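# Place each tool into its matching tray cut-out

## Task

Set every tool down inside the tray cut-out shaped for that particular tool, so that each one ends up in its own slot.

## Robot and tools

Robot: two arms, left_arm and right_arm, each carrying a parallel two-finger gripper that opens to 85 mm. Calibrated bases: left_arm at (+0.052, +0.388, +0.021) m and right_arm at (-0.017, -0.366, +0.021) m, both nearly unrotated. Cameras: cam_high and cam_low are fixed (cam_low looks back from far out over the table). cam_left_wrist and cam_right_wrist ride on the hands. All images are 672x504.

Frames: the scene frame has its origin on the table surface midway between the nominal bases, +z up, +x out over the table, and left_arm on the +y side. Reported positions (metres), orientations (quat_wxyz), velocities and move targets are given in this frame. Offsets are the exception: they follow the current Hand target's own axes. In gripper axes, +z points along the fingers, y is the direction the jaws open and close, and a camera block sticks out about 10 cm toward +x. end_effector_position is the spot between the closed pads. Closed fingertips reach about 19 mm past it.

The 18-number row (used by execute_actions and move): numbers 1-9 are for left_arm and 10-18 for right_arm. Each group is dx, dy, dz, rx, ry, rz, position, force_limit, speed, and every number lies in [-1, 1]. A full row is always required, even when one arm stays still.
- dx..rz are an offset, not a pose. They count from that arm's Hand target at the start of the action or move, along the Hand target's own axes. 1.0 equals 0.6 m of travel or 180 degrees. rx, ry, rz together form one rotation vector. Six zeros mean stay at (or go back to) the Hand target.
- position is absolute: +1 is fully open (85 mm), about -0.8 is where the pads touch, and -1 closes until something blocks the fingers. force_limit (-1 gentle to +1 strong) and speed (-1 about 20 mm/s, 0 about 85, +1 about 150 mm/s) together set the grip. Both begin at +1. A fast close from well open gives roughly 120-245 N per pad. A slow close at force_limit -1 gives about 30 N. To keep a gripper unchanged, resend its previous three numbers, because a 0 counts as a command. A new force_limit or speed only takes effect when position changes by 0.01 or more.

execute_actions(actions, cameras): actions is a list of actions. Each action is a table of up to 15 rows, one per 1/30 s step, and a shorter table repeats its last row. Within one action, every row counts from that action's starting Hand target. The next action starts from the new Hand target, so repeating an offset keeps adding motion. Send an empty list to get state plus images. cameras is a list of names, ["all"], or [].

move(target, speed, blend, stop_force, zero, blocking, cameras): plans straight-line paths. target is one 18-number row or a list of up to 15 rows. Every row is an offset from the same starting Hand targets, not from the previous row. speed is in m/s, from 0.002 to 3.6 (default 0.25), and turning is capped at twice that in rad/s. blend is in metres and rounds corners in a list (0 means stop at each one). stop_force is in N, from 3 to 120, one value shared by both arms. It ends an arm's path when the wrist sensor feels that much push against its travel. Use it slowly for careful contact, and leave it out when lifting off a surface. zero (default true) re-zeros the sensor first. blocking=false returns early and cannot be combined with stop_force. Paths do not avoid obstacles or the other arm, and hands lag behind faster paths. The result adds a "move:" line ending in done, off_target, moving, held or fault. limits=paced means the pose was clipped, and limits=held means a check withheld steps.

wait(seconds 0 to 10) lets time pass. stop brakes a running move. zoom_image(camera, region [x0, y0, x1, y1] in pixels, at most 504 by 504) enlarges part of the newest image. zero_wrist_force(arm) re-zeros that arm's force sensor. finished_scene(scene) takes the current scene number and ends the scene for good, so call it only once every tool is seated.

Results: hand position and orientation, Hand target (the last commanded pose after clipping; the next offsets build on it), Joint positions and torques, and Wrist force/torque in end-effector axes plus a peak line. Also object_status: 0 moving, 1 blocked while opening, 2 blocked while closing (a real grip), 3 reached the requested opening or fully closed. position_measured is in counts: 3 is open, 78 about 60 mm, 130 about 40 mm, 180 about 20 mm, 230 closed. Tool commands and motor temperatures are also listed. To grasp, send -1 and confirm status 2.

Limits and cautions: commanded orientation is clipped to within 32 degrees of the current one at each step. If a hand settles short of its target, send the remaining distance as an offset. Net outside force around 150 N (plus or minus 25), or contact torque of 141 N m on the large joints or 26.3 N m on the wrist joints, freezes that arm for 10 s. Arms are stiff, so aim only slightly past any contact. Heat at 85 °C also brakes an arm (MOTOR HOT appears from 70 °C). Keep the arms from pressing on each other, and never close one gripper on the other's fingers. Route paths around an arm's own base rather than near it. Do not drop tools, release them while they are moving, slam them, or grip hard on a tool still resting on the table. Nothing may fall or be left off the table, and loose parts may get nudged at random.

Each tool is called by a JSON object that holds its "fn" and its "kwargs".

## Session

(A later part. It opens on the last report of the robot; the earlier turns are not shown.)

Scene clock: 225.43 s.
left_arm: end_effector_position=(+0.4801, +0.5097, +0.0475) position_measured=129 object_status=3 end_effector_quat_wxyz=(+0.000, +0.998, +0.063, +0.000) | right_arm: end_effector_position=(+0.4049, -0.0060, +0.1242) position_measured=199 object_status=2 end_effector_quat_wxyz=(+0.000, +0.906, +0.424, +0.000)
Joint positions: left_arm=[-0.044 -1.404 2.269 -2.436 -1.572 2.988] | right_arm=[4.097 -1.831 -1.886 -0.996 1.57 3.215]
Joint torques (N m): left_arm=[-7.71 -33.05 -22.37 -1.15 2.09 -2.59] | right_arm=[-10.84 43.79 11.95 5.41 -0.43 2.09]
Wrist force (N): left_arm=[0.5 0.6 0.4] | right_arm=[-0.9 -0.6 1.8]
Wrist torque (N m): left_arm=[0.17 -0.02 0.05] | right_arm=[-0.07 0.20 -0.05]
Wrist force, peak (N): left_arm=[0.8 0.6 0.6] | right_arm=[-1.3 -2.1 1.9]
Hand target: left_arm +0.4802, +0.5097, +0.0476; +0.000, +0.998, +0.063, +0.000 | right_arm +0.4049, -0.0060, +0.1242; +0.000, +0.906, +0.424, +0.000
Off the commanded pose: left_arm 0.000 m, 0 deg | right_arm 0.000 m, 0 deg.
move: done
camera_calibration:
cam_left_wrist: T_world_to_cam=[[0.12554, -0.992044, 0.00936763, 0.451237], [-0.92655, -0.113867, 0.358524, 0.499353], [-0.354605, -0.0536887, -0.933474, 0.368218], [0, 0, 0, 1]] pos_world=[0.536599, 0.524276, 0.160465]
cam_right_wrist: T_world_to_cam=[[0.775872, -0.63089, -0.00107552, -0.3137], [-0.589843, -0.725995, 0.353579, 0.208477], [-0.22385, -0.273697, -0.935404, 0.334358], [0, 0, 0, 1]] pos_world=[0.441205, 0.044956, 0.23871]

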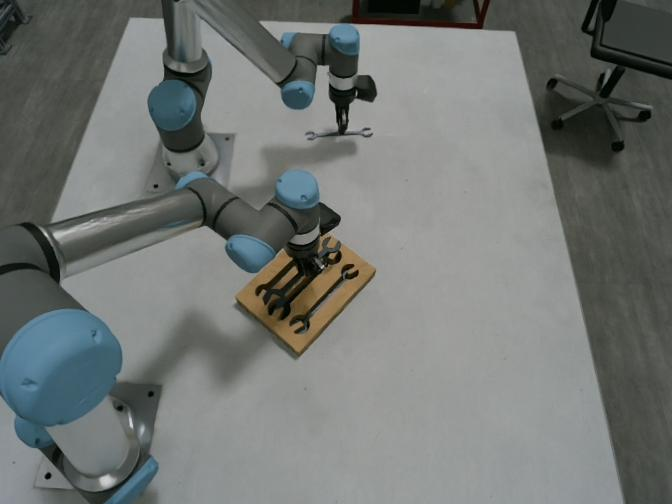

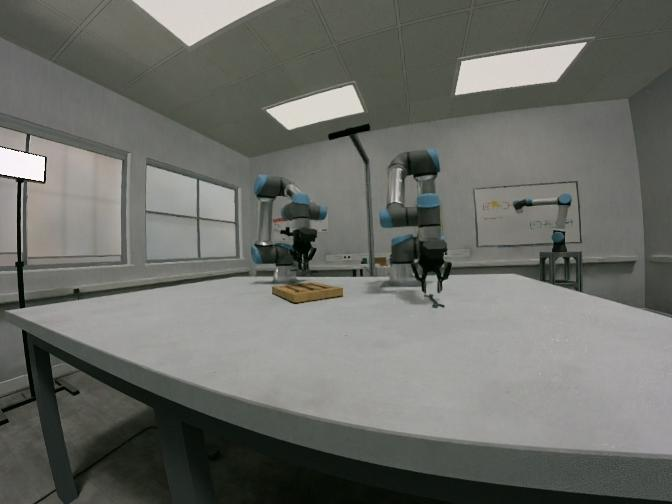

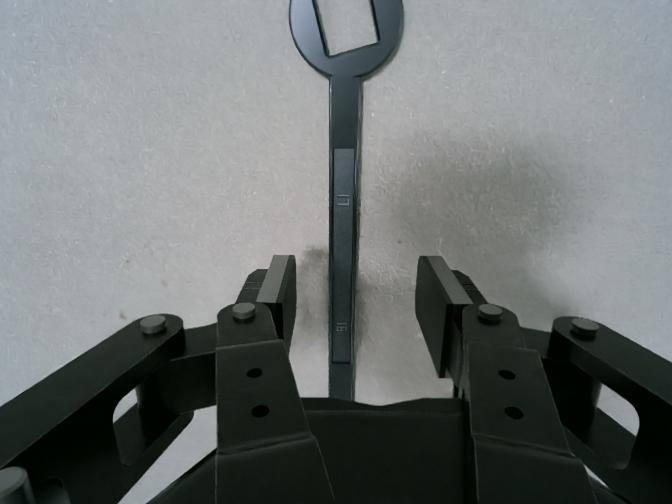

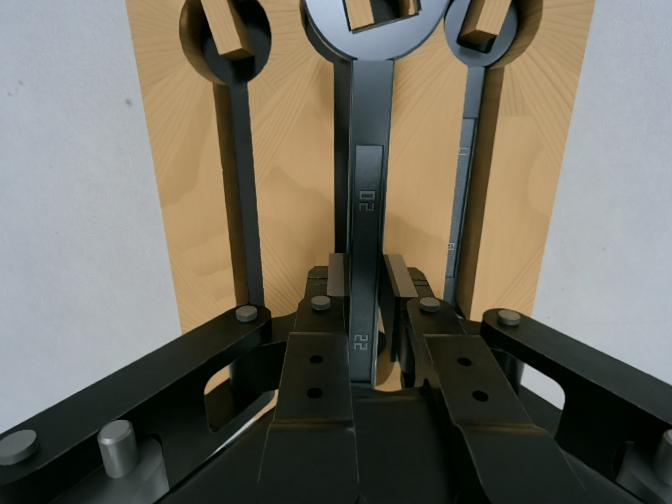

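{"fn": "move", "kwargs": {"target": [[0,-0.003,0.0415,0,0,0,0,-1,0,0,-0.003,0.0,0,0,0,-1,-1,-1],[0,-0.003,0.0415,0,0,0,-1,-1,-1,0,-0.003,0.1,0,0,0,-1,-1,-1]], "cameras": ["all"]}}

{"fn": "zoom_image", "kwargs": {"camera": "cam_right_wrist", "region": [250, 0, 450, 200]}}

{"fn": "zoom_image", "kwargs": {"camera": "cam_high", "region": [240, 220, 390, 360]}}

Scene clock: 234.43 s.
left_arm: end_effector_position=(+0.4799, +0.5115, +0.0227) position_measured=204 object_status=0 end_effector_quat_wxyz=(+0.000, +0.998, +0.063, +0.000) | right_arm: end_effector_position=(+0.4035, -0.0049, +0.0642) position_measured=199 object_status=2 end_effector_quat_wxyz=(+0.000, +0.906, +0.424, +0.000)
Joint positions: left_arm=[-0.04 -1.343 2.29 -2.518 -1.572 2.992] | right_arm=[4.1 -1.921 -1.951 -0.84 1.571 3.219]
Joint torques (N m): left_arm=[-6.78 -33.28 -25.45 -3.57 1.76 -2.77] | right_arm=[-11.6 25.37 14.2 5.43 -2.06 -2.46]
Wrist force (N): left_arm=[-0.9 0.6 -2.3] | right_arm=[-1.1 -1.2 2.2]
Wrist torque (N m): left_arm=[0.13 -0.01 -0.04] | right_arm=[-0.18 0.25 -0.15]
Wrist force, peak (N): left_arm=[-0.9 0.6 -2.6] | right_arm=[-1.4 -0.8 5.4]
Hand target: left_arm +0.4799, +0.5115, +0.0227; +0.000, +0.998, +0.063, +0.000 | right_arm +0.4035, -0.0049, +0.0642; +0.000, +0.906, +0.424, +0.000
Off the commanded pose: left_arm 0.000 m, 0 deg | right_arm 0.000 m, 0 deg.
move: done
camera_calibration:
cam_left_wrist: T_world_to_cam=[[0.125548, -0.992043, 0.00939147, 0.453272], [-0.926616, -0.113875, 0.35835, 0.508328], [-0.354429, -0.0536922, -0.93354, 0.34501], [0, 0, 0, 1]] pos_world=[0.5364, 0.526076, 0.135664]
cam_right_wrist: T_world_to_cam=[[0.7756, -0.631223, -0.00119763, -0.311905], [-0.590164, -0.725821, 0.353399, 0.229852], [-0.223943, -0.27339, -0.935472, 0.278375], [0, 0, 0, 1]] pos_world=[0.439904, 0.0460543, 0.178809]

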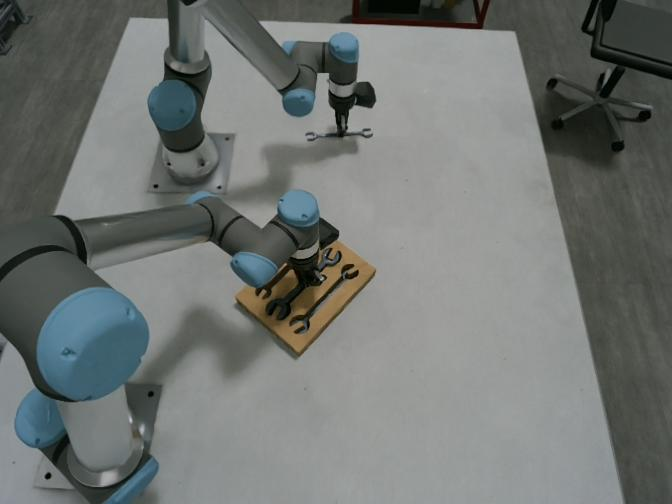

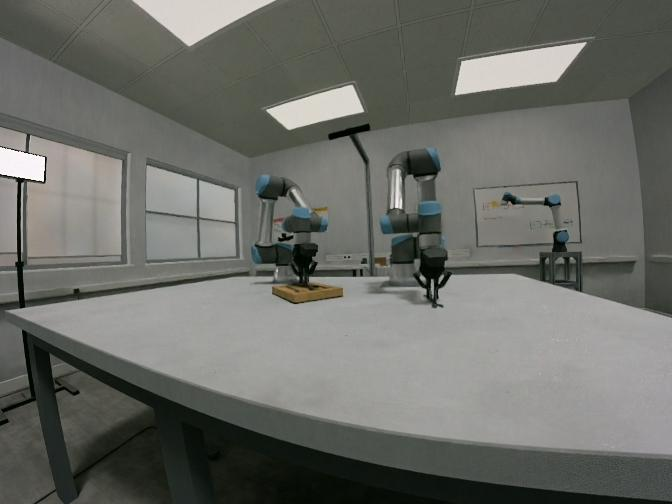

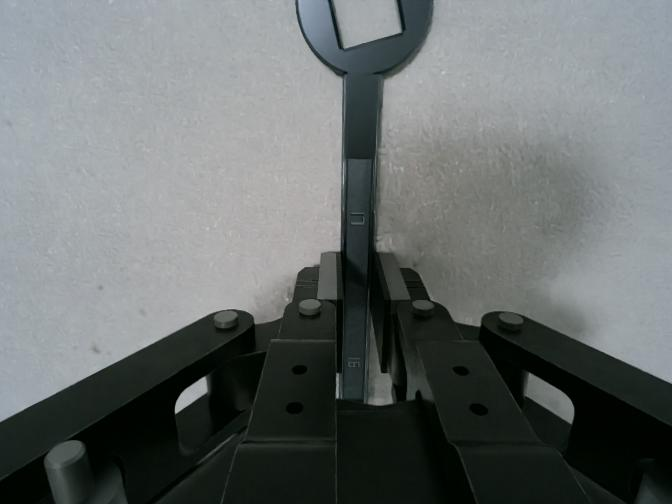

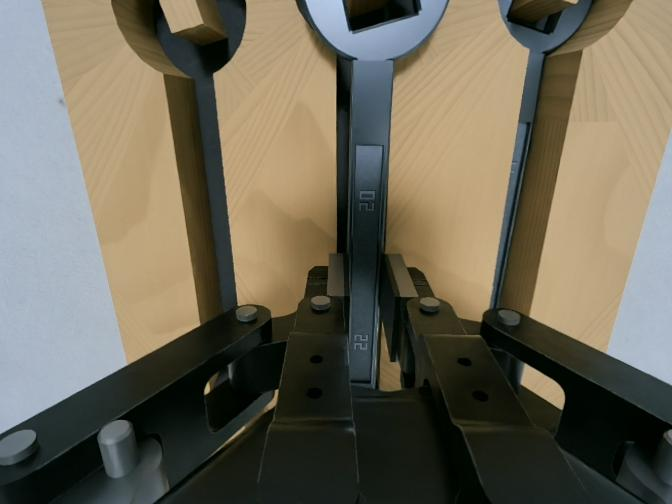

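Scaled by 2.520.

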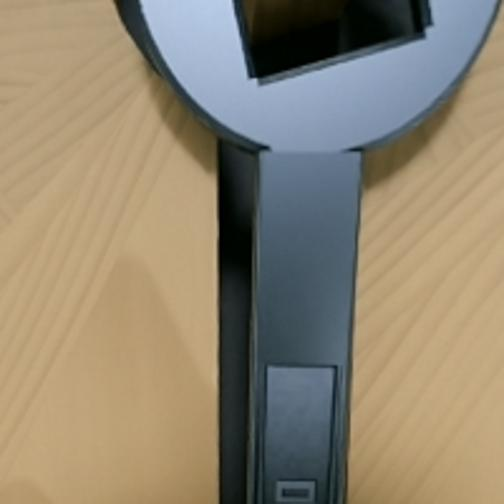

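Scaled by 3.360.

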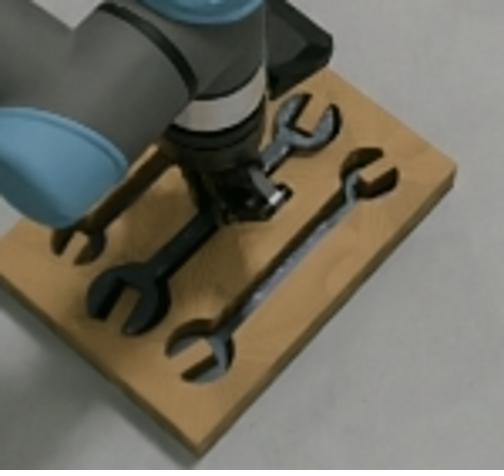

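{"fn": "move", "kwargs": {"target": [0,0,-0.15,0,0,0,-1,-1,-1,0.005,-0.0042,0,0,0,0,-1,-1,-1]}}

{"fn": "move", "kwargs": {"target": [0,0,0,0,0,0,-1,-1,-1,0,0,0.03,0,0,0,-1,-1,-1], "stop_force": 5, "speed": 0.006, "cameras": ["cam_right_wrist","cam_high"]}}

{"fn": "zoom_image", "kwargs": {"camera": "cam_right_wrist", "region": [250, 0, 450, 200]}}

{"fn": "zoom_image", "kwargs": {"camera": "cam_high", "region": [240, 220, 390, 360]}}

Scene clock: 241.93 s.
left_arm: end_effector_position=(+0.4800, +0.5116, +0.1126) position_measured=204 object_status=2 end_effector_quat_wxyz=(+0.000, +0.998, +0.063, +0.000) | right_arm: end_effector_position=(+0.4035, -0.0009, +0.0642) position_measured=199 object_status=2 end_effector_quat_wxyz=(+0.000, +0.906, +0.424, +0.000)
Joint positions: left_arm=[-0.039 -1.537 2.193 -2.227 -1.572 2.993] | right_arm=[4.104 -1.926 -1.944 -0.842 1.571 3.223]
Joint torques (N m): left_arm=[-7.78 -29.47 -18.6 -1.17 1.45 -2.91] | right_arm=[2.31 38.29 18.11 1.6 -1.53 0.12]
Wrist force (N): left_arm=[0.4 0.6 1.6] | right_arm=[-1.2 -1.1 2.3]
Wrist torque (N m): left_arm=[0.15 0.01 -0.04] | right_arm=[-0.16 0.26 -0.14]
Wrist force, peak (N): left_arm=[0.2 0.4 4.3] | right_arm=[-0.9 -1.1 2.5]
Hand target: left_arm +0.4799, +0.5116, +0.1127; +0.000, +0.998, +0.063, +0.000 | right_arm +0.4035, -0.0010, +0.0642; +0.000, +0.906, +0.424, +0.000
Off the commanded pose: left_arm 0.000 m, 0 deg | right_arm 0.000 m, 0 deg.
move: done

Scene clock: 244.20 s.
left_arm: end_effector_position=(+0.4799, +0.5116, +0.1127) position_measured=204 object_status=2 end_effector_quat_wxyz=(+0.000, +0.998, +0.063, +0.000) | right_arm: end_effector_position=(+0.4035, -0.0010, +0.0580) position_measured=199 object_status=2 end_effector_quat_wxyz=(+0.000, +0.906, +0.424, +0.000)
Joint positions: left_arm=[-0.039 -1.537 2.193 -2.226 -1.572 2.993] | right_arm=[4.104 -1.937 -1.949 -0.827 1.571 3.223]
Joint torques (N m): left_arm=[-8.19 -30.38 -29.79 -1.28 1.13 -2.91] | right_arm=[-9.09 43.09 30.72 -0.78 -1.15 -2.46]
Wrist force (N): left_arm=[0.4 0.6 1.5] | right_arm=[3.0 -0.3 -2.4]
Wrist torque (N m): left_arm=[0.14 0.01 -0.04] | right_arm=[-0.13 0.17 -0.13]
Wrist force, peak (N): left_arm=[0.3 0.7 1.8] | right_arm=[-0.2 -0.5 -7.2]
Hand target: left_arm +0.4799, +0.5116, +0.1127; +0.000, +0.998, +0.063, +0.000 | right_arm +0.4035, -0.0010, +0.0580; +0.000, +0.906, +0.424, +0.000 (not the last commanded pose)
Off the commanded pose: left_arm 0.000 m, 0 deg | right_arm 0.012 m, 0 deg.
move: contact (right_arm)
camera_calibration:
cam_right_wrist: T_world_to_cam=[[0.7756, -0.631223, -0.00119763, -0.309451], [-0.590164, -0.725821, 0.353399, 0.234873], [-0.223943, -0.27339, -0.935472, 0.273642], [0, 0, 0, 1]] pos_world=[0.439904, 0.0499543, 0.172609]
Images, in order (width x height): cam_high 672x504, cam_right_wrist 672x504.

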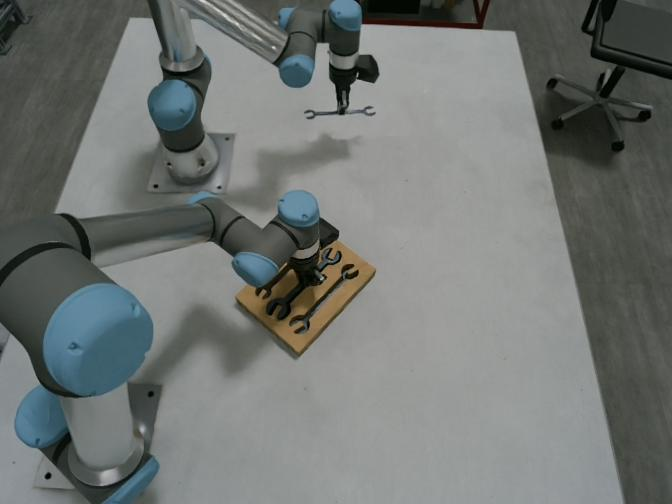

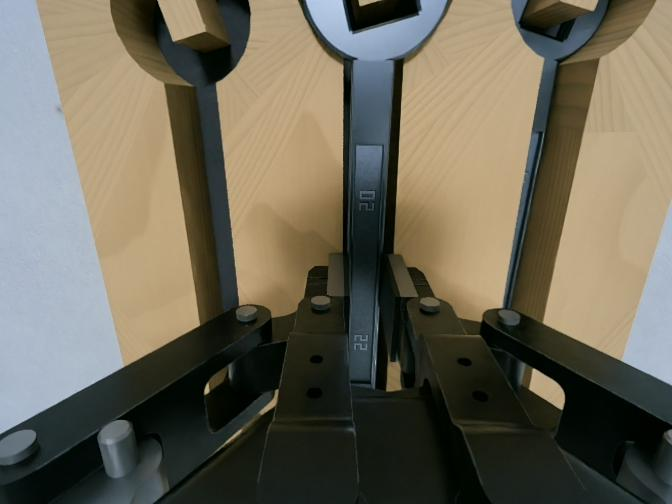

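Scaled by 2.520.

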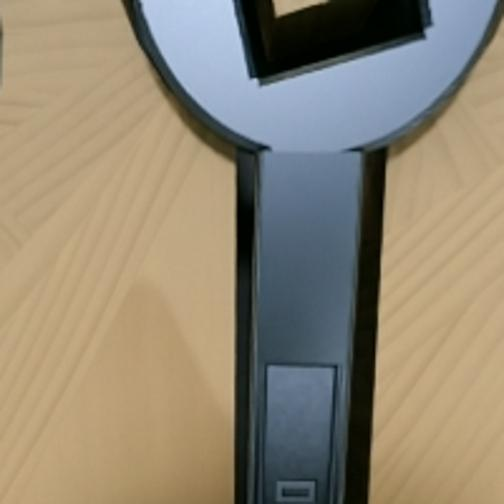

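Scaled by 3.360.

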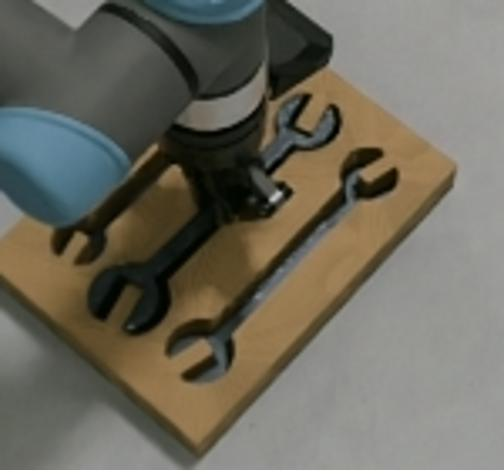

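{"fn": "move", "kwargs": {"target": [[0,0,0,0,0,0,-1,-1,-1,0,0,-0.01,0,0,0,-1,-1,-1],[0,0,0,0,0,0,-1,-1,-1,0.0075,0,-0.01,0,0,0,-1,-1,-1]]}}

{"fn": "move", "kwargs": {"target": [0,0,0,0,0,0,-1,-1,-1,0,0,0.03,0,0,0,-1,-1,-1], "stop_force": 5, "speed": 0.006, "cameras": ["cam_right_wrist","cam_high"]}}

{"fn": "zoom_image", "kwargs": {"camera": "cam_right_wrist", "region": [250, 0, 450, 200]}}

{"fn": "zoom_image", "kwargs": {"camera": "cam_high", "region": [240, 220, 390, 360]}}

Scene clock: 249.23 s.
left_arm: end_effector_position=(+0.4799, +0.5116, +0.1127) position_measured=204 object_status=2 end_effector_quat_wxyz=(+0.000, +0.998, +0.063, +0.000) | right_arm: end_effector_position=(+0.4064, +0.0025, +0.0640) position_measured=199 object_status=2 end_effector_quat_wxyz=(+0.000, +0.906, +0.424, +0.000)
Joint positions: left_arm=[-0.039 -1.537 2.193 -2.226 -1.572 2.993] | right_arm=[4.104 -1.935 -1.931 -0.847 1.571 3.223]
Joint torques (N m): left_arm=[-7.8 -31.16 -29.69 -1.24 0.41 -2.95] | right_arm=[-7.62 46.28 9.87 5.29 -1.31 -2.1]
Wrist force (N): left_arm=[0.8 0.5 1.6] | right_arm=[-1.3 -1.0 2.1]
Wrist torque (N m): left_arm=[0.14 -0.05 -0.04] | right_arm=[-0.15 0.27 -0.08]
Wrist force, peak (N): left_arm=[0.5 0.7 1.8] | right_arm=[2.8 -0.7 -2.6]
Hand target: left_arm +0.4799, +0.5116, +0.1127; +0.000, +0.998, +0.063, +0.000 | right_arm +0.4064, +0.0025, +0.0640; +0.000, +0.906, +0.424, +0.000
Off the commanded pose: left_arm 0.000 m, 0 deg | right_arm 0.000 m, 0 deg.
move: done

Scene clock: 251.93 s.
left_arm: end_effector_position=(+0.4799, +0.5116, +0.1127) position_measured=204 object_status=2 end_effector_quat_wxyz=(+0.000, +0.998, +0.063, +0.000) | right_arm: end_effector_position=(+0.4064, +0.0025, +0.0553) position_measured=199 object_status=2 end_effector_quat_wxyz=(+0.000, +0.906, +0.424, +0.000)
Joint positions: left_arm=[-0.039 -1.537 2.193 -2.226 -1.572 2.993] | right_arm=[4.104 -1.95 -1.939 -0.824 1.571 3.223]
Joint torques (N m): left_arm=[-8.29 -31.25 -29.56 -1.28 0.06 -2.82] | right_arm=[3.93 41.65 31.48 -0.3 -1.16 2.28]
Wrist force (N): left_arm=[0.5 0.6 1.4] | right_arm=[1.4 -0.7 -3.6]
Wrist torque (N m): left_arm=[0.15 0.00 -0.04] | right_arm=[-0.14 0.24 -0.14]
Wrist force, peak (N): left_arm=[0.6 0.7 1.7] | right_arm=[-8.8 -0.6 -19.8]
Hand target: left_arm +0.4799, +0.5116, +0.1127; +0.000, +0.998, +0.063, +0.000 | right_arm +0.4064, +0.0025, +0.0553; +0.000, +0.906, +0.424, +0.000 (not the last commanded pose)
Off the commanded pose: left_arm 0.000 m, 0 deg | right_arm 0.009 m, 0 deg.
move: contact (right_arm)
camera_calibration:
cam_right_wrist: T_world_to_cam=[[0.775555, -0.631279, -0.00117013, -0.309461], [-0.590224, -0.725772, 0.3534, 0.239971], [-0.223943, -0.27339, -0.935472, 0.272673], [0, 0, 0, 1]] pos_world=[0.442704, 0.0533539, 0.16991]
Images, in order (width x height): cam_high 672x504, cam_right_wrist 672x504.

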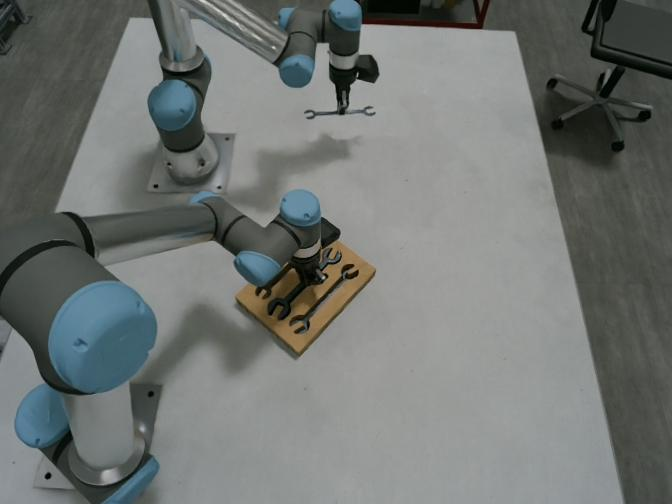

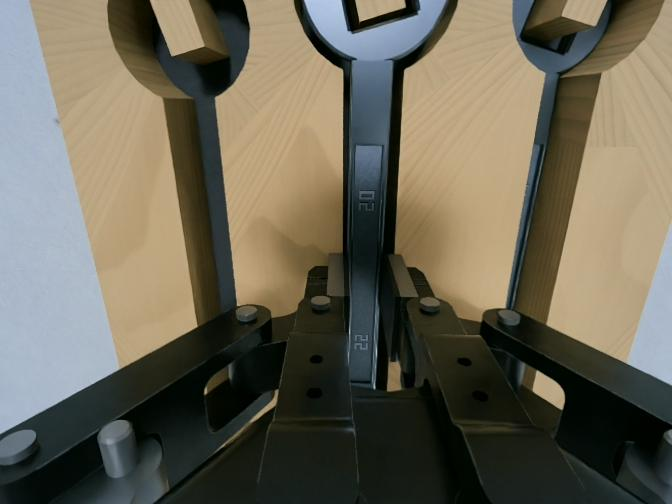

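Scaled by 2.520.

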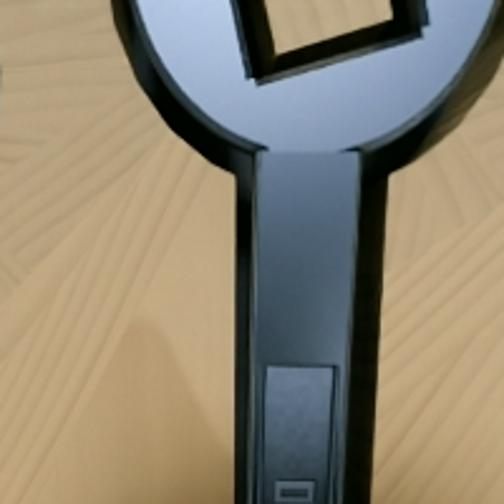

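Scaled by 3.360.

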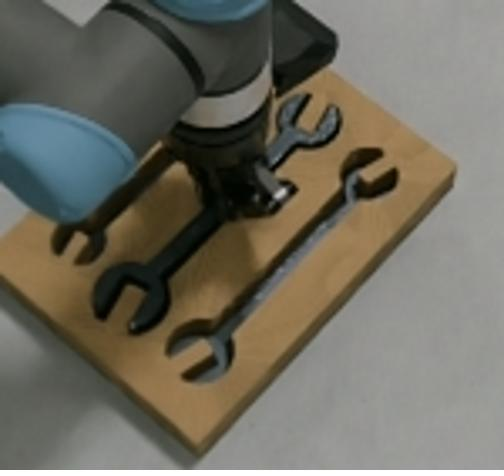

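{"fn": "move", "kwargs": {"target": [[0,0,0,0,0,0,-1,-1,-1,0,0,-0.001,0,0,0,-1,-1,-1],[0,0,0,0,0,0,-1,-1,-1,0,0,-0.001,0,0,0,0.4,-1,-1]]}}

{"fn": "move", "kwargs": {"target": [0,0,0,0,0,0,-1,-1,-1,0,0,-0.12,0,0,0,0.4,-1,-1], "cameras": ["cam_right_wrist","cam_high"]}}

{"fn": "zoom_image", "kwargs": {"camera": "cam_high", "region": [240, 220, 390, 360]}}

Scene clock: 258.37 s.
left_arm: end_effector_position=(+0.4799, +0.5116, +0.1127) position_measured=204 object_status=2 end_effector_quat_wxyz=(+0.000, +0.998, +0.063, +0.000) | right_arm: end_effector_position=(+0.4064, +0.0025, +0.0559) position_measured=78 object_status=0 end_effector_quat_wxyz=(+0.000, +0.906, +0.424, +0.000)
Joint positions: left_arm=[-0.039 -1.537 2.193 -2.226 -1.572 2.993] | right_arm=[4.104 -1.949 -1.938 -0.826 1.571 3.223]
Joint torques (N m): left_arm=[-7.6 -31.41 -30.61 -1.69 -1.13 -2.71] | right_arm=[4.72 34.47 24.11 4.83 -1.39 2.03]
Wrist force (N): left_arm=[0.4 0.6 1.3] | right_arm=[-1.0 -0.9 0.1]
Wrist torque (N m): left_arm=[0.15 0.01 -0.03] | right_arm=[-0.14 0.21 -0.07]
Wrist force, peak (N): left_arm=[0.4 0.9 1.8] | right_arm=[0.7 -0.8 -3.8]
Hand target: left_arm +0.4799, +0.5116, +0.1127; +0.000, +0.998, +0.063, +0.000 | right_arm +0.4064, +0.0025, +0.0559; +0.000, +0.906, +0.424, +0.000
Off the commanded pose: left_arm 0.000 m, 0 deg | right_arm 0.000 m, 0 deg.
move: done

Scene clock: 259.23 s.
left_arm: end_effector_position=(+0.4799, +0.5116, +0.1127) position_measured=204 object_status=2 end_effector_quat_wxyz=(+0.000, +0.998, +0.063, +0.000) | right_arm: end_effector_position=(+0.4065, +0.0025, +0.1279) position_measured=78 object_status=3 end_effector_quat_wxyz=(+0.000, +0.906, +0.424, +0.000)
Joint positions: left_arm=[-0.039 -1.537 2.193 -2.226 -1.572 2.993] | right_arm=[4.104 -1.84 -1.863 -1.01 1.571 3.223]
Joint torques (N m): left_arm=[-8.24 -30.75 -29.87 -1.54 -1.28 -2.87] | right_arm=[2.02 33.12 12.77 2.9 -1.13 0.67]
Wrist force (N): left_arm=[0.5 0.6 1.4] | right_arm=[-0.9 -0.7 -0.1]
Wrist torque (N m): left_arm=[0.14 0.00 -0.03] | right_arm=[-0.09 0.17 -0.10]
Wrist force, peak (N): left_arm=[0.6 0.5 1.7] | right_arm=[-1.0 -1.0 2.3]
Hand target: left_arm +0.4799, +0.5116, +0.1127; +0.000, +0.998, +0.063, +0.000 | right_arm +0.4064, +0.0025, +0.1279; +0.000, +0.906, +0.424, +0.000
Off the commanded pose: left_arm 0.000 m, 0 deg | right_arm 0.000 m, 0 deg.
move: done
camera_calibration:
cam_right_wrist: T_world_to_cam=[[0.775576, -0.631254, -0.00108397, -0.309422], [-0.590274, -0.725833, 0.353188, 0.214523], [-0.223738, -0.273284, -0.935552, 0.340561], [0, 0, 0, 1]] pos_world=[0.442804, 0.0534543, 0.24251]
Images, in order (width x height): cam_high 672x504, cam_right_wrist 672x504.

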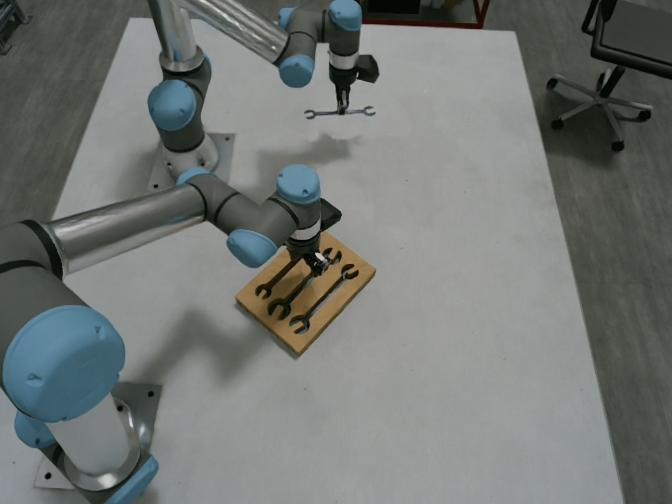

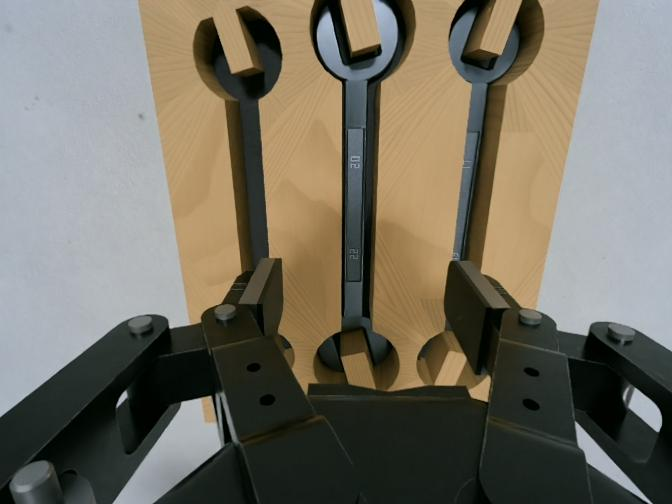

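Scaled by 3.360.

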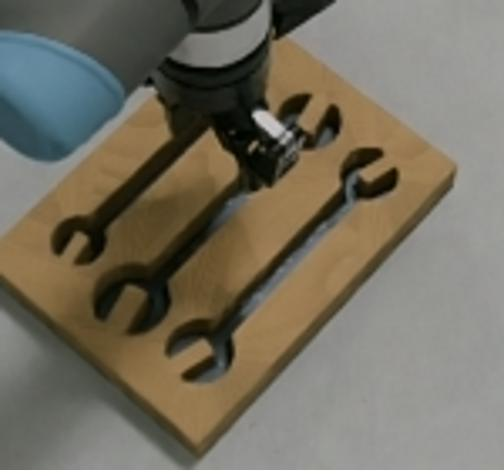

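{"fn": "move", "kwargs": {"target": [[0,0,0,0,0,0,-1,-1,-1,-0.513,0.496,0,0,0,0,0.4,-1,-1],[-0.307,0.768,0,0,0,-0.24,-1,-1,-1,-0.513,0.496,0,0,0,0,0.4,-1,-1]], "speed": 0.3}}

{"fn": "move", "kwargs": {"target": [0,0,0.075,0,0,0,-1,-1,-1,0,0,0,0,0,0,0.4,-1,-1], "cameras": ["cam_left_wrist","cam_high"]}}

{"fn": "zoom_image", "kwargs": {"camera": "cam_high", "region": [240, 220, 390, 360]}}

{"fn": "zoom_image", "kwargs": {"camera": "cam_left_wrist", "region": [250, 0, 450, 200]}}

Scene clock: 267.63 s.
left_arm: end_effector_position=(+0.3551, +0.0315, +0.1131) position_measured=204 object_status=2 end_effector_quat_wxyz=(+0.000, +0.905, +0.426, +0.000) end_effector_velocity=(+0.000, +0.000, +0.000) end_effector_angular_velocity=(+0.000, -0.001, +0.004) | right_arm: end_effector_position=(+0.4375, -0.4245, +0.1280) position_measured=78 object_status=3 end_effector_quat_wxyz=(+0.000, +0.906, +0.424, +0.000)
Joint positions: left_arm=[-1.172 -1.484 2.134 -2.222 -1.571 1.106] | right_arm=[3.314 -1.609 -2.139 -0.964 1.571 2.433]
Joint velocities: left_arm=[-0.001 0.001 0 -0.001 0.001 -0.005] | right_arm=[within noise]
Joint torques (N m): left_arm=[-7.6 -19.71 -23.53 -5.39 -1.81 -2.77] | right_arm=[-11.46 33.27 10.71 4.95 -1.98 -2.71]
Wrist force (N): left_arm=[0.1 0.6 1.4] | right_arm=[-0.9 -0.9 0.0]
Wrist torque (N m): left_arm=[0.16 0.05 -0.04] | right_arm=[-0.14 0.15 -0.14]
Wrist force, peak (N): left_arm=[-3.3 1.9 1.6] | right_arm=[-3.6 1.8 -0.2]
Hand target: left_arm +0.3551, +0.0313, +0.1131; +0.000, +0.905, +0.426, +0.000 | right_arm +0.4375, -0.4245, +0.1280; +0.000, +0.906, +0.424, +0.000
Off the commanded pose: left_arm 0.000 m, 0 deg | right_arm 0.000 m, 0 deg.
move: done

Scene clock: 268.50 s.
left_arm: end_effector_position=(+0.3550, +0.0313, +0.0681) position_measured=204 object_status=2 end_effector_quat_wxyz=(+0.000, +0.905, +0.426, +0.000) | right_arm: end_effector_position=(+0.4375, -0.4245, +0.1280) position_measured=78 object_status=3 end_effector_quat_wxyz=(+0.000, +0.906, +0.424, +0.000)
Joint positions: left_arm=[-1.172 -1.4 2.187 -2.359 -1.571 1.106] | right_arm=[3.314 -1.609 -2.139 -0.964 1.571 2.433]
Joint torques (N m): left_arm=[8.13 -28.02 -28.45 -2.8 -2.1 2.29] | right_arm=[-11.05 32.67 9.3 4.96 -1.89 -2.6]
Wrist force (N): left_arm=[0.5 0.7 1.5] | right_arm=[-0.7 -0.8 0.0]
Wrist torque (N m): left_arm=[0.16 -0.01 0.01] | right_arm=[-0.11 0.13 -0.14]
Wrist force, peak (N): left_arm=[0.2 0.6 2.7] | right_arm=[-0.8 -1.1 -0.1]
Hand target: left_arm +0.3551, +0.0313, +0.0681; +0.000, +0.905, +0.426, +0.000 | right_arm +0.4375, -0.4245, +0.1280; +0.000, +0.906, +0.424, +0.000
Off the commanded pose: left_arm 0.000 m, 0 deg | right_arm 0.000 m, 0 deg.
move: done
camera_calibration:
cam_left_wrist: T_world_to_cam=[[0.770686, -0.63715, 0.00906755, -0.248051], [-0.597211, -0.717267, 0.35898, 0.223491], [-0.222221, -0.282077, -0.933301, 0.277558], [0, 0, 0, 1]] pos_world=[0.38632, 0.0805499, 0.181065]
Images, in order (width x height): cam_high 672x504, cam_left_wrist 672x504.

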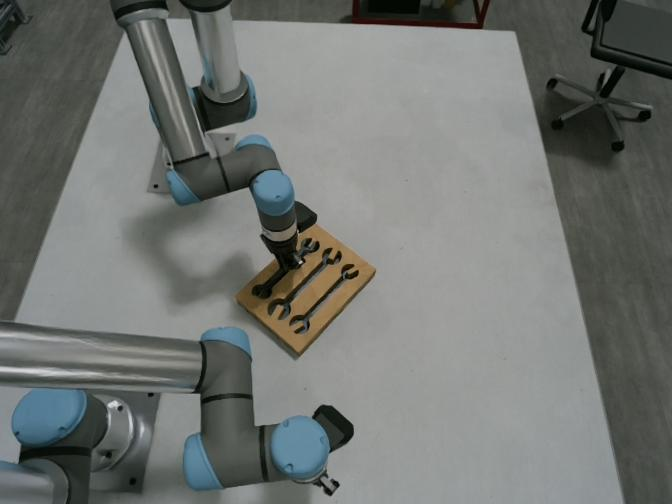

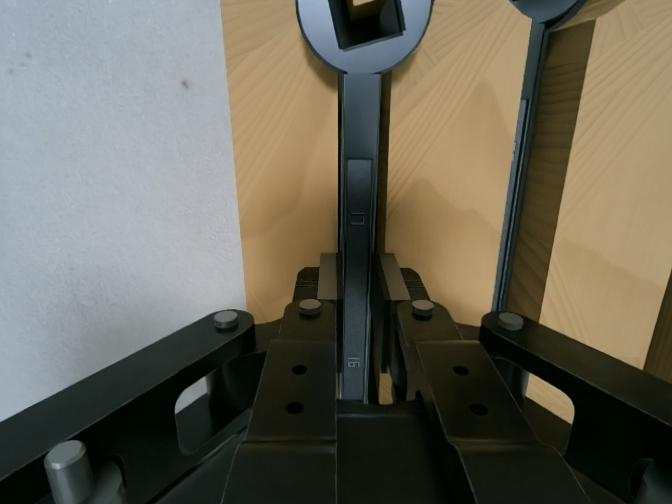

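Scaled by 3.360.

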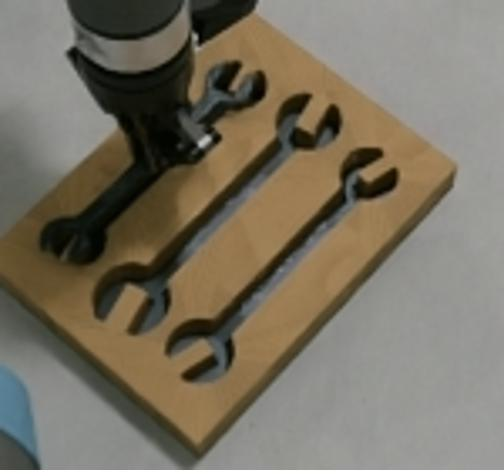

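Scaled by 2.520.

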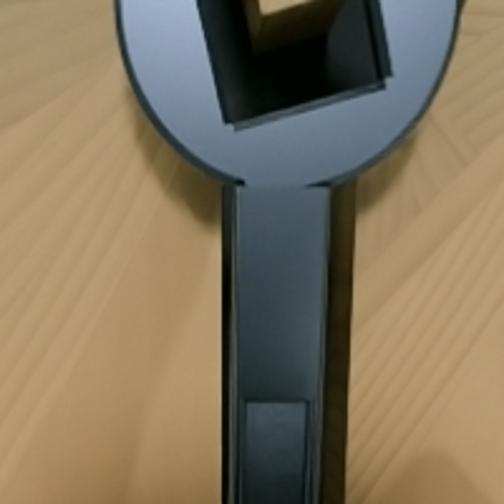

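{"fn": "move", "kwargs": {"target": [0.0105,0.0022,0,0,0,0,-1,-1,-1,0,0,0,0,0,0,0.4,-1,-1]}}

{"fn": "move", "kwargs": {"target": [0,0,0.03,0,0,0,-1,-1,-1,0,0,0.0,0,0,0,0.4,-1,-1], "stop_force": 5, "speed": 0.006, "cameras": ["cam_left_wrist","cam_high"]}}

{"fn": "zoom_image", "kwargs": {"camera": "cam_left_wrist", "region": [250, 0, 450, 200]}}

{"fn": "zoom_image", "kwargs": {"camera": "cam_high", "region": [240, 220, 390, 360]}}

Scene clock: 274.10 s.
left_arm: end_effector_position=(+0.3602, +0.0353, +0.0681) position_measured=204 object_status=2 end_effector_quat_wxyz=(+0.001, +0.905, +0.426, +0.000) | right_arm: end_effector_position=(+0.4375, -0.4245, +0.1280) position_measured=78 object_status=3 end_effector_quat_wxyz=(+0.000, +0.906, +0.424, +0.000)
Joint positions: left_arm=[-1.158 -1.4 2.186 -2.359 -1.571 1.12] | right_arm=[3.314 -1.609 -2.139 -0.964 1.571 2.433]
Joint torques (N m): left_arm=[-6.98 -19.97 -27.77 -1.2 -0.65 -0.17] | right_arm=[-11.06 32.81 10.31 5.04 -2.06 -2.74]
Wrist force (N): left_arm=[0.2 0.7 1.6] | right_arm=[-0.8 -0.4 -0.1]
Wrist torque (N m): left_arm=[0.15 0.03 -0.02] | right_arm=[-0.06 0.15 -0.14]
Wrist force, peak (N): left_arm=[0.3 0.9 1.8] | right_arm=[-1.2 -0.8 -0.3]
Hand target: left_arm +0.3601, +0.0353, +0.0681; +0.000, +0.905, +0.426, +0.000 | right_arm +0.4375, -0.4245, +0.1280; +0.000, +0.906, +0.424, +0.000
Off the commanded pose: left_arm 0.000 m, 0 deg | right_arm 0.000 m, 0 deg.
move: done

Scene clock: 277.17 s.
left_arm: end_effector_position=(+0.3601, +0.0353, +0.0563) position_measured=204 object_status=2 end_effector_quat_wxyz=(+0.000, +0.905, +0.426, +0.000) | right_arm: end_effector_position=(+0.4375, -0.4245, +0.1280) position_measured=78 object_status=3 end_effector_quat_wxyz=(+0.000, +0.906, +0.424, +0.000)
Joint positions: left_arm=[-1.158 -1.375 2.198 -2.395 -1.571 1.12] | right_arm=[3.314 -1.609 -2.139 -0.964 1.571 2.433]
Joint torques (N m): left_arm=[-7.85 -33.44 -26.08 -0.91 -2.23 -2.72] | right_arm=[-10.94 33.04 10.48 5.09 -1.76 -2.45]
Wrist force (N): left_arm=[0.3 1.8 -2.5] | right_arm=[-0.8 -0.7 0.0]
Wrist torque (N m): left_arm=[0.08 -0.06 -0.04] | right_arm=[-0.11 0.15 -0.14]
Wrist force, peak (N): left_arm=[5.1 -5.6 -18.8] | right_arm=[-1.1 -0.9 0.0]
Hand target: left_arm +0.3601, +0.0353, +0.0563; +0.000, +0.905, +0.426, +0.000 (not the last commanded pose) | right_arm +0.4375, -0.4245, +0.1280; +0.000, +0.906, +0.424, +0.000
Off the commanded pose: left_arm 0.006 m, 0 deg | right_arm 0.000 m, 0 deg.
move: contact (left_arm)
camera_calibration:
cam_left_wrist: T_world_to_cam=[[0.77064, -0.637206, 0.00909452, -0.249308], [-0.59727, -0.717218, 0.35898, 0.233662], [-0.222221, -0.282076, -0.933301, 0.268807], [0, 0, 0, 1]] pos_world=[0.39142, 0.0845499, 0.169265]
Images, in order (width x height): cam_high 672x504, cam_left_wrist 672x504.

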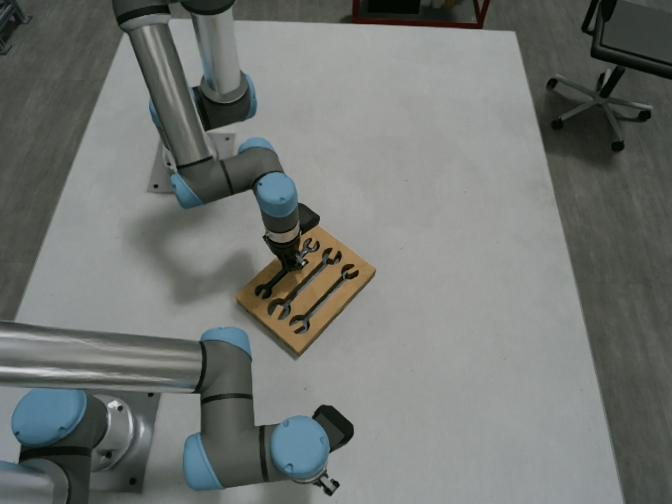

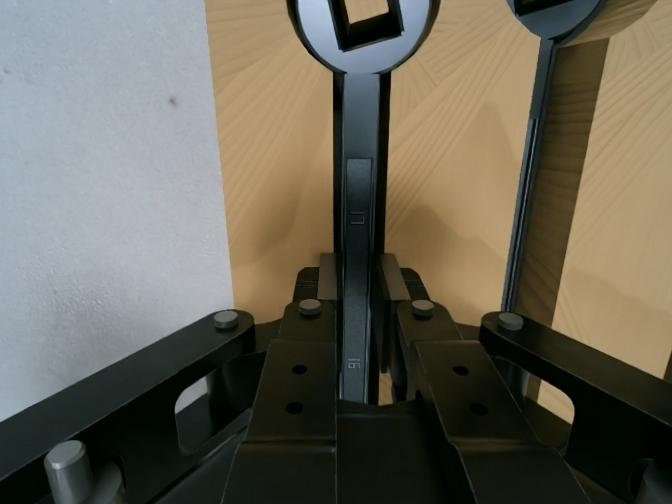

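Scaled by 2.520.

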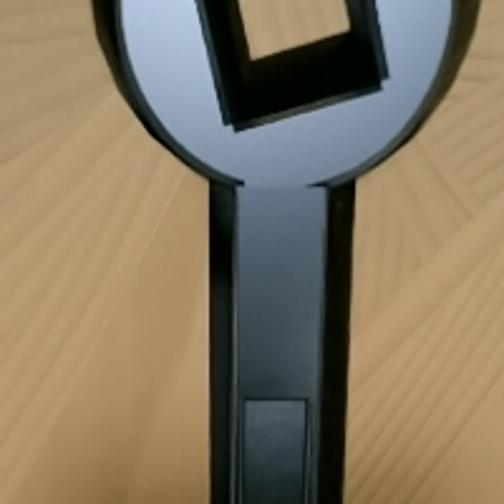

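Scaled by 3.360.

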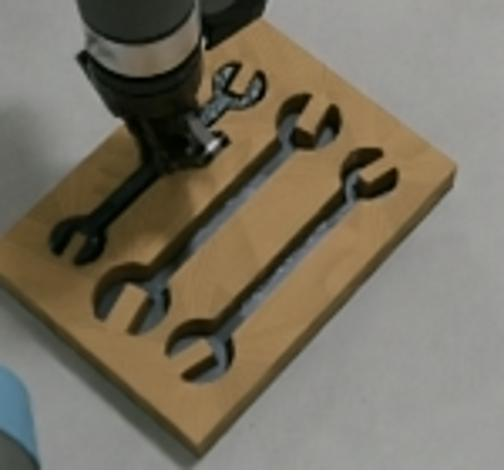

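{"fn": "move", "kwargs": {"target": [[0,0,-0.01,0,0,0,-1,-1,-1,0,0,0,0,0,0,0.4,-1,-1],[0.0038,0,-0.01,0,0,0,-1,-1,-1,0,0,0,0,0,0,0.4,-1,-1]]}}

{"fn": "move", "kwargs": {"target": [0,0,0.03,0,0,0,-1,-1,-1,0,0,0.0,0,0,0,0.4,-1,-1], "stop_force": 5, "speed": 0.006, "cameras": ["cam_left_wrist","cam_high"]}}

{"fn": "zoom_image", "kwargs": {"camera": "cam_left_wrist", "region": [250, 0, 450, 200]}}

Scene clock: 283.83 s.
left_arm: end_effector_position=(+0.3617, +0.0371, +0.0623) position_measured=204 object_status=2 end_effector_quat_wxyz=(+0.001, +0.905, +0.426, +0.000) | right_arm: end_effector_position=(+0.4375, -0.4245, +0.1280) position_measured=78 object_status=3 end_effector_quat_wxyz=(+0.000, +0.906, +0.424, +0.000)
Joint positions: left_arm=[-1.153 -1.388 2.193 -2.377 -1.571 1.125] | right_arm=[3.314 -1.609 -2.139 -0.964 1.571 2.433]
Joint torques (N m): left_arm=[-10.16 -30.46 -7.99 -5.39 -1.53 -2.08] | right_arm=[-10.76 32.42 9.82 5.04 -1.85 -2.67]
Wrist force (N): left_arm=[0.3 0.6 1.6] | right_arm=[-0.8 -0.6 -0.3]
Wrist torque (N m): left_arm=[0.14 0.02 -0.03] | right_arm=[-0.08 0.15 -0.14]
Wrist force, peak (N): left_arm=[0.4 2.0 -2.4] | right_arm=[-1.3 -0.5 -0.1]
Hand target: left_arm +0.3616, +0.0370, +0.0623; +0.000, +0.905, +0.426, +0.000 | right_arm +0.4375, -0.4245, +0.1280; +0.000, +0.906, +0.424, +0.000
Off the commanded pose: left_arm 0.000 m, 0 deg | right_arm 0.000 m, 0 deg.
move: done

Scene clock: 285.93 s.
left_arm: end_effector_position=(+0.3616, +0.0370, +0.0563) position_measured=204 object_status=2 end_effector_quat_wxyz=(+0.000, +0.905, +0.426, +0.000) | right_arm: end_effector_position=(+0.4375, -0.4245, +0.1280) position_measured=78 object_status=3 end_effector_quat_wxyz=(+0.000, +0.906, +0.424, +0.000)
Joint positions: left_arm=[-1.153 -1.376 2.199 -2.395 -1.571 1.125] | right_arm=[3.314 -1.609 -2.139 -0.964 1.571 2.433]
Joint torques (N m): left_arm=[-7.48 -33.94 -25.69 -1.38 -0.59 -2.53] | right_arm=[-11.06 33.97 10.26 4.9 -1.76 -2.25]
Wrist force (N): left_arm=[-0.1 1.3 -1.5] | right_arm=[-0.8 -0.5 -0.1]
Wrist torque (N m): left_arm=[0.06 -0.01 -0.03] | right_arm=[-0.07 0.15 -0.14]
Wrist force, peak (N): left_arm=[3.4 -5.0 -16.6] | right_arm=[-1.0 -0.9 -0.2]
Hand target: left_arm +0.3616, +0.0370, +0.0563; +0.000, +0.905, +0.426, +0.000 (not the last commanded pose) | right_arm +0.4375, -0.4245, +0.1280; +0.000, +0.906, +0.424, +0.000
Off the commanded pose: left_arm 0.012 m, 0 deg | right_arm 0.000 m, 0 deg.
move: contact (left_arm)
camera_calibration:
cam_left_wrist: T_world_to_cam=[[0.77064, -0.637206, 0.00909452, -0.249239], [-0.59727, -0.717218, 0.35898, 0.235789], [-0.222221, -0.282076, -0.933301, 0.269625], [0, 0, 0, 1]] pos_world=[0.39282, 0.0863499, 0.169265]
Images, in order (width x height): cam_high 672x504, cam_left_wrist 672x504.

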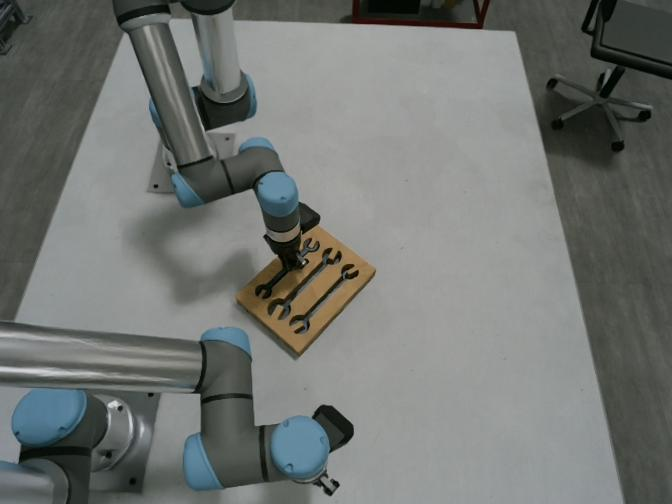

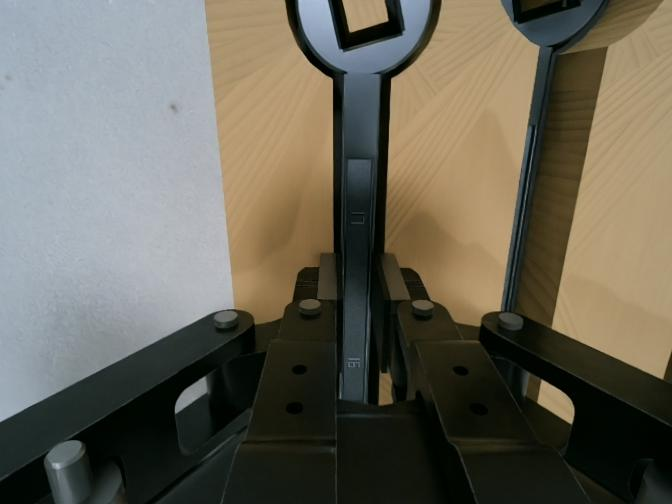

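Scaled by 2.520.

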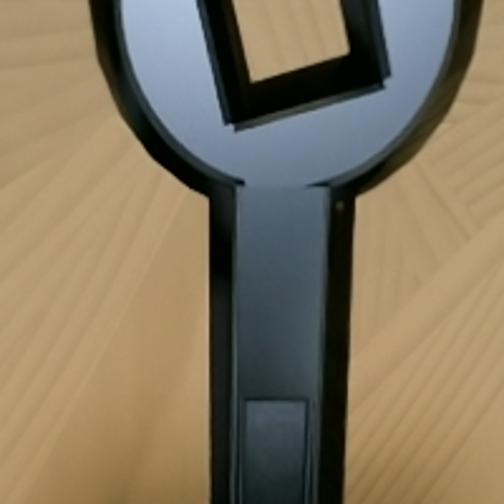

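Well centered. Release.

{"fn": "move", "kwargs": {"target": [[0,0,-0.001,0,0,0,-1,-1,-1,0,0,0,0,0,0,0.4,-1,-1],[0,0,-0.001,0,0,0,0.4,-1,-1,0,0,0,0,0,0,0.4,-1,-1]]}}

{"fn": "move", "kwargs": {"target": [0.1,0,-0.2,0,0,0,0.4,-1,-1,0,0,0,0,0,0,0.4,-1,-1], "cameras": ["cam_left_wrist","cam_high"]}}

{"fn": "zoom_image", "kwargs": {"camera": "cam_high", "region": [240, 220, 390, 360]}}

Scene clock: 291.77 s.
left_arm: end_effector_position=(+0.3616, +0.0370, +0.0569) position_measured=78 object_status=0 end_effector_quat_wxyz=(+0.001, +0.905, +0.426, +0.000) | right_arm: end_effector_position=(+0.4375, -0.4245, +0.1280) position_measured=78 object_status=3 end_effector_quat_wxyz=(+0.000, +0.906, +0.424, +0.000)
Joint positions: left_arm=[-1.153 -1.377 2.199 -2.393 -1.571 1.125] | right_arm=[3.314 -1.609 -2.139 -0.964 1.571 2.433]
Joint torques (N m): left_arm=[-0.94 -21.41 -21.76 -4.68 -0.49 -1.35] | right_arm=[-11.8 32.98 10.06 4.93 -1.77 -2.35]
Wrist force (N): left_arm=[0.2 0.6 0.7] | right_arm=[-0.6 -0.6 -0.1]
Wrist torque (N m): left_arm=[0.14 0.02 -0.03] | right_arm=[-0.08 0.12 -0.14]
Wrist force, peak (N): left_arm=[-0.2 1.7 -1.1] | right_arm=[-1.1 -0.9 -0.3]
Hand target: left_arm +0.3616, +0.0370, +0.0569; +0.000, +0.905, +0.426, +0.000 | right_arm +0.4375, -0.4245, +0.1280; +0.000, +0.906, +0.424, +0.000
Off the commanded pose: left_arm 0.000 m, 0 deg | right_arm 0.000 m, 0 deg.
move: done

Scene clock: 292.83 s.
left_arm: end_effector_position=(+0.3998, +0.0833, +0.1768) position_measured=78 object_status=3 end_effector_quat_wxyz=(+0.001, +0.905, +0.426, +0.000) | right_arm: end_effector_position=(+0.4375, -0.4245, +0.1280) position_measured=78 object_status=3 end_effector_quat_wxyz=(+0.000, +0.906, +0.424, +0.000)
Joint positions: left_arm=[-1.028 -1.589 2.052 -2.035 -1.571 1.249] | right_arm=[3.314 -1.609 -2.139 -0.964 1.571 2.433]
Joint torques (N m): left_arm=[-0.43 -29.48 -22.48 -1.33 -2.3 -2.05] | right_arm=[-10.07 32.64 11.39 5.07 -1.81 -2.33]
Wrist force (N): left_arm=[0.7 0.7 0.6] | right_arm=[-0.8 -0.5 0.0]
Wrist torque (N m): left_arm=[0.16 -0.04 0.09] | right_arm=[-0.08 0.14 -0.14]
Wrist force, peak (N): left_arm=[-1.3 0.7 3.3] | right_arm=[-1.2 -0.9 0.0]
Hand target: left_arm +0.3998, +0.0834, +0.1769; +0.000, +0.905, +0.426, +0.000 | right_arm +0.4375, -0.4245, +0.1280; +0.000, +0.906, +0.424, +0.000
Off the commanded pose: left_arm 0.000 m, 0 deg | right_arm 0.000 m, 0 deg.
move: done
camera_calibration:
cam_left_wrist: T_world_to_cam=[[0.770632, -0.637213, 0.00924843, -0.250312], [-0.597318, -0.717173, 0.358991, 0.248566], [-0.222121, -0.282174, -0.933295, 0.403605], [0, 0, 0, 1]] pos_world=[0.43102, 0.13265, 0.289765]
Images, in order (width x height): cam_high 672x504, cam_left_wrist 672x504.

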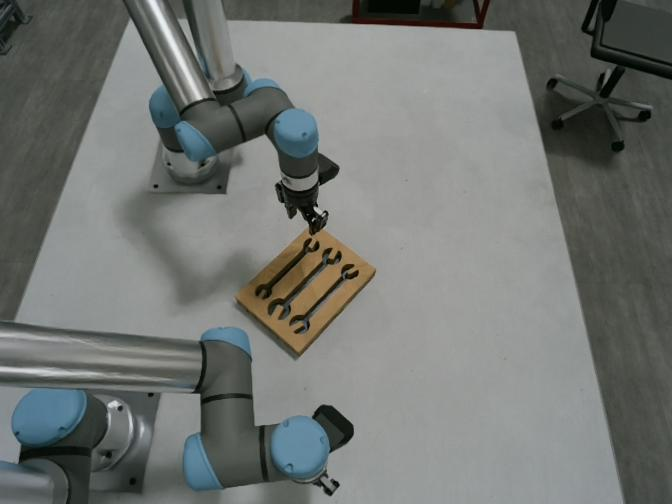

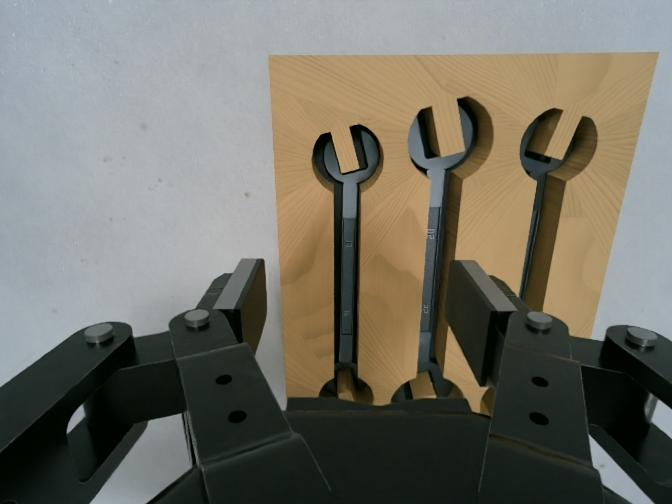

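Scaled by 3.360.

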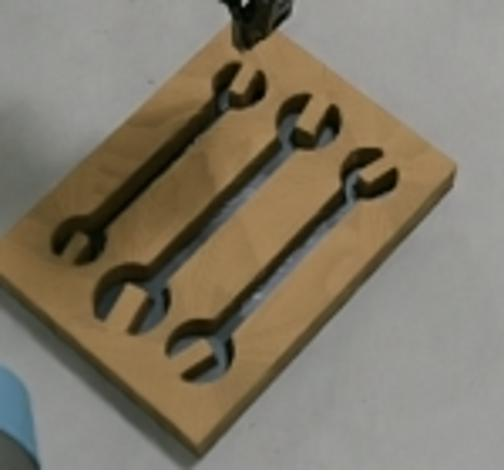

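{"fn": "finished_scene", "kwargs": {"scene": 1}}

The scene is finished: the task was done.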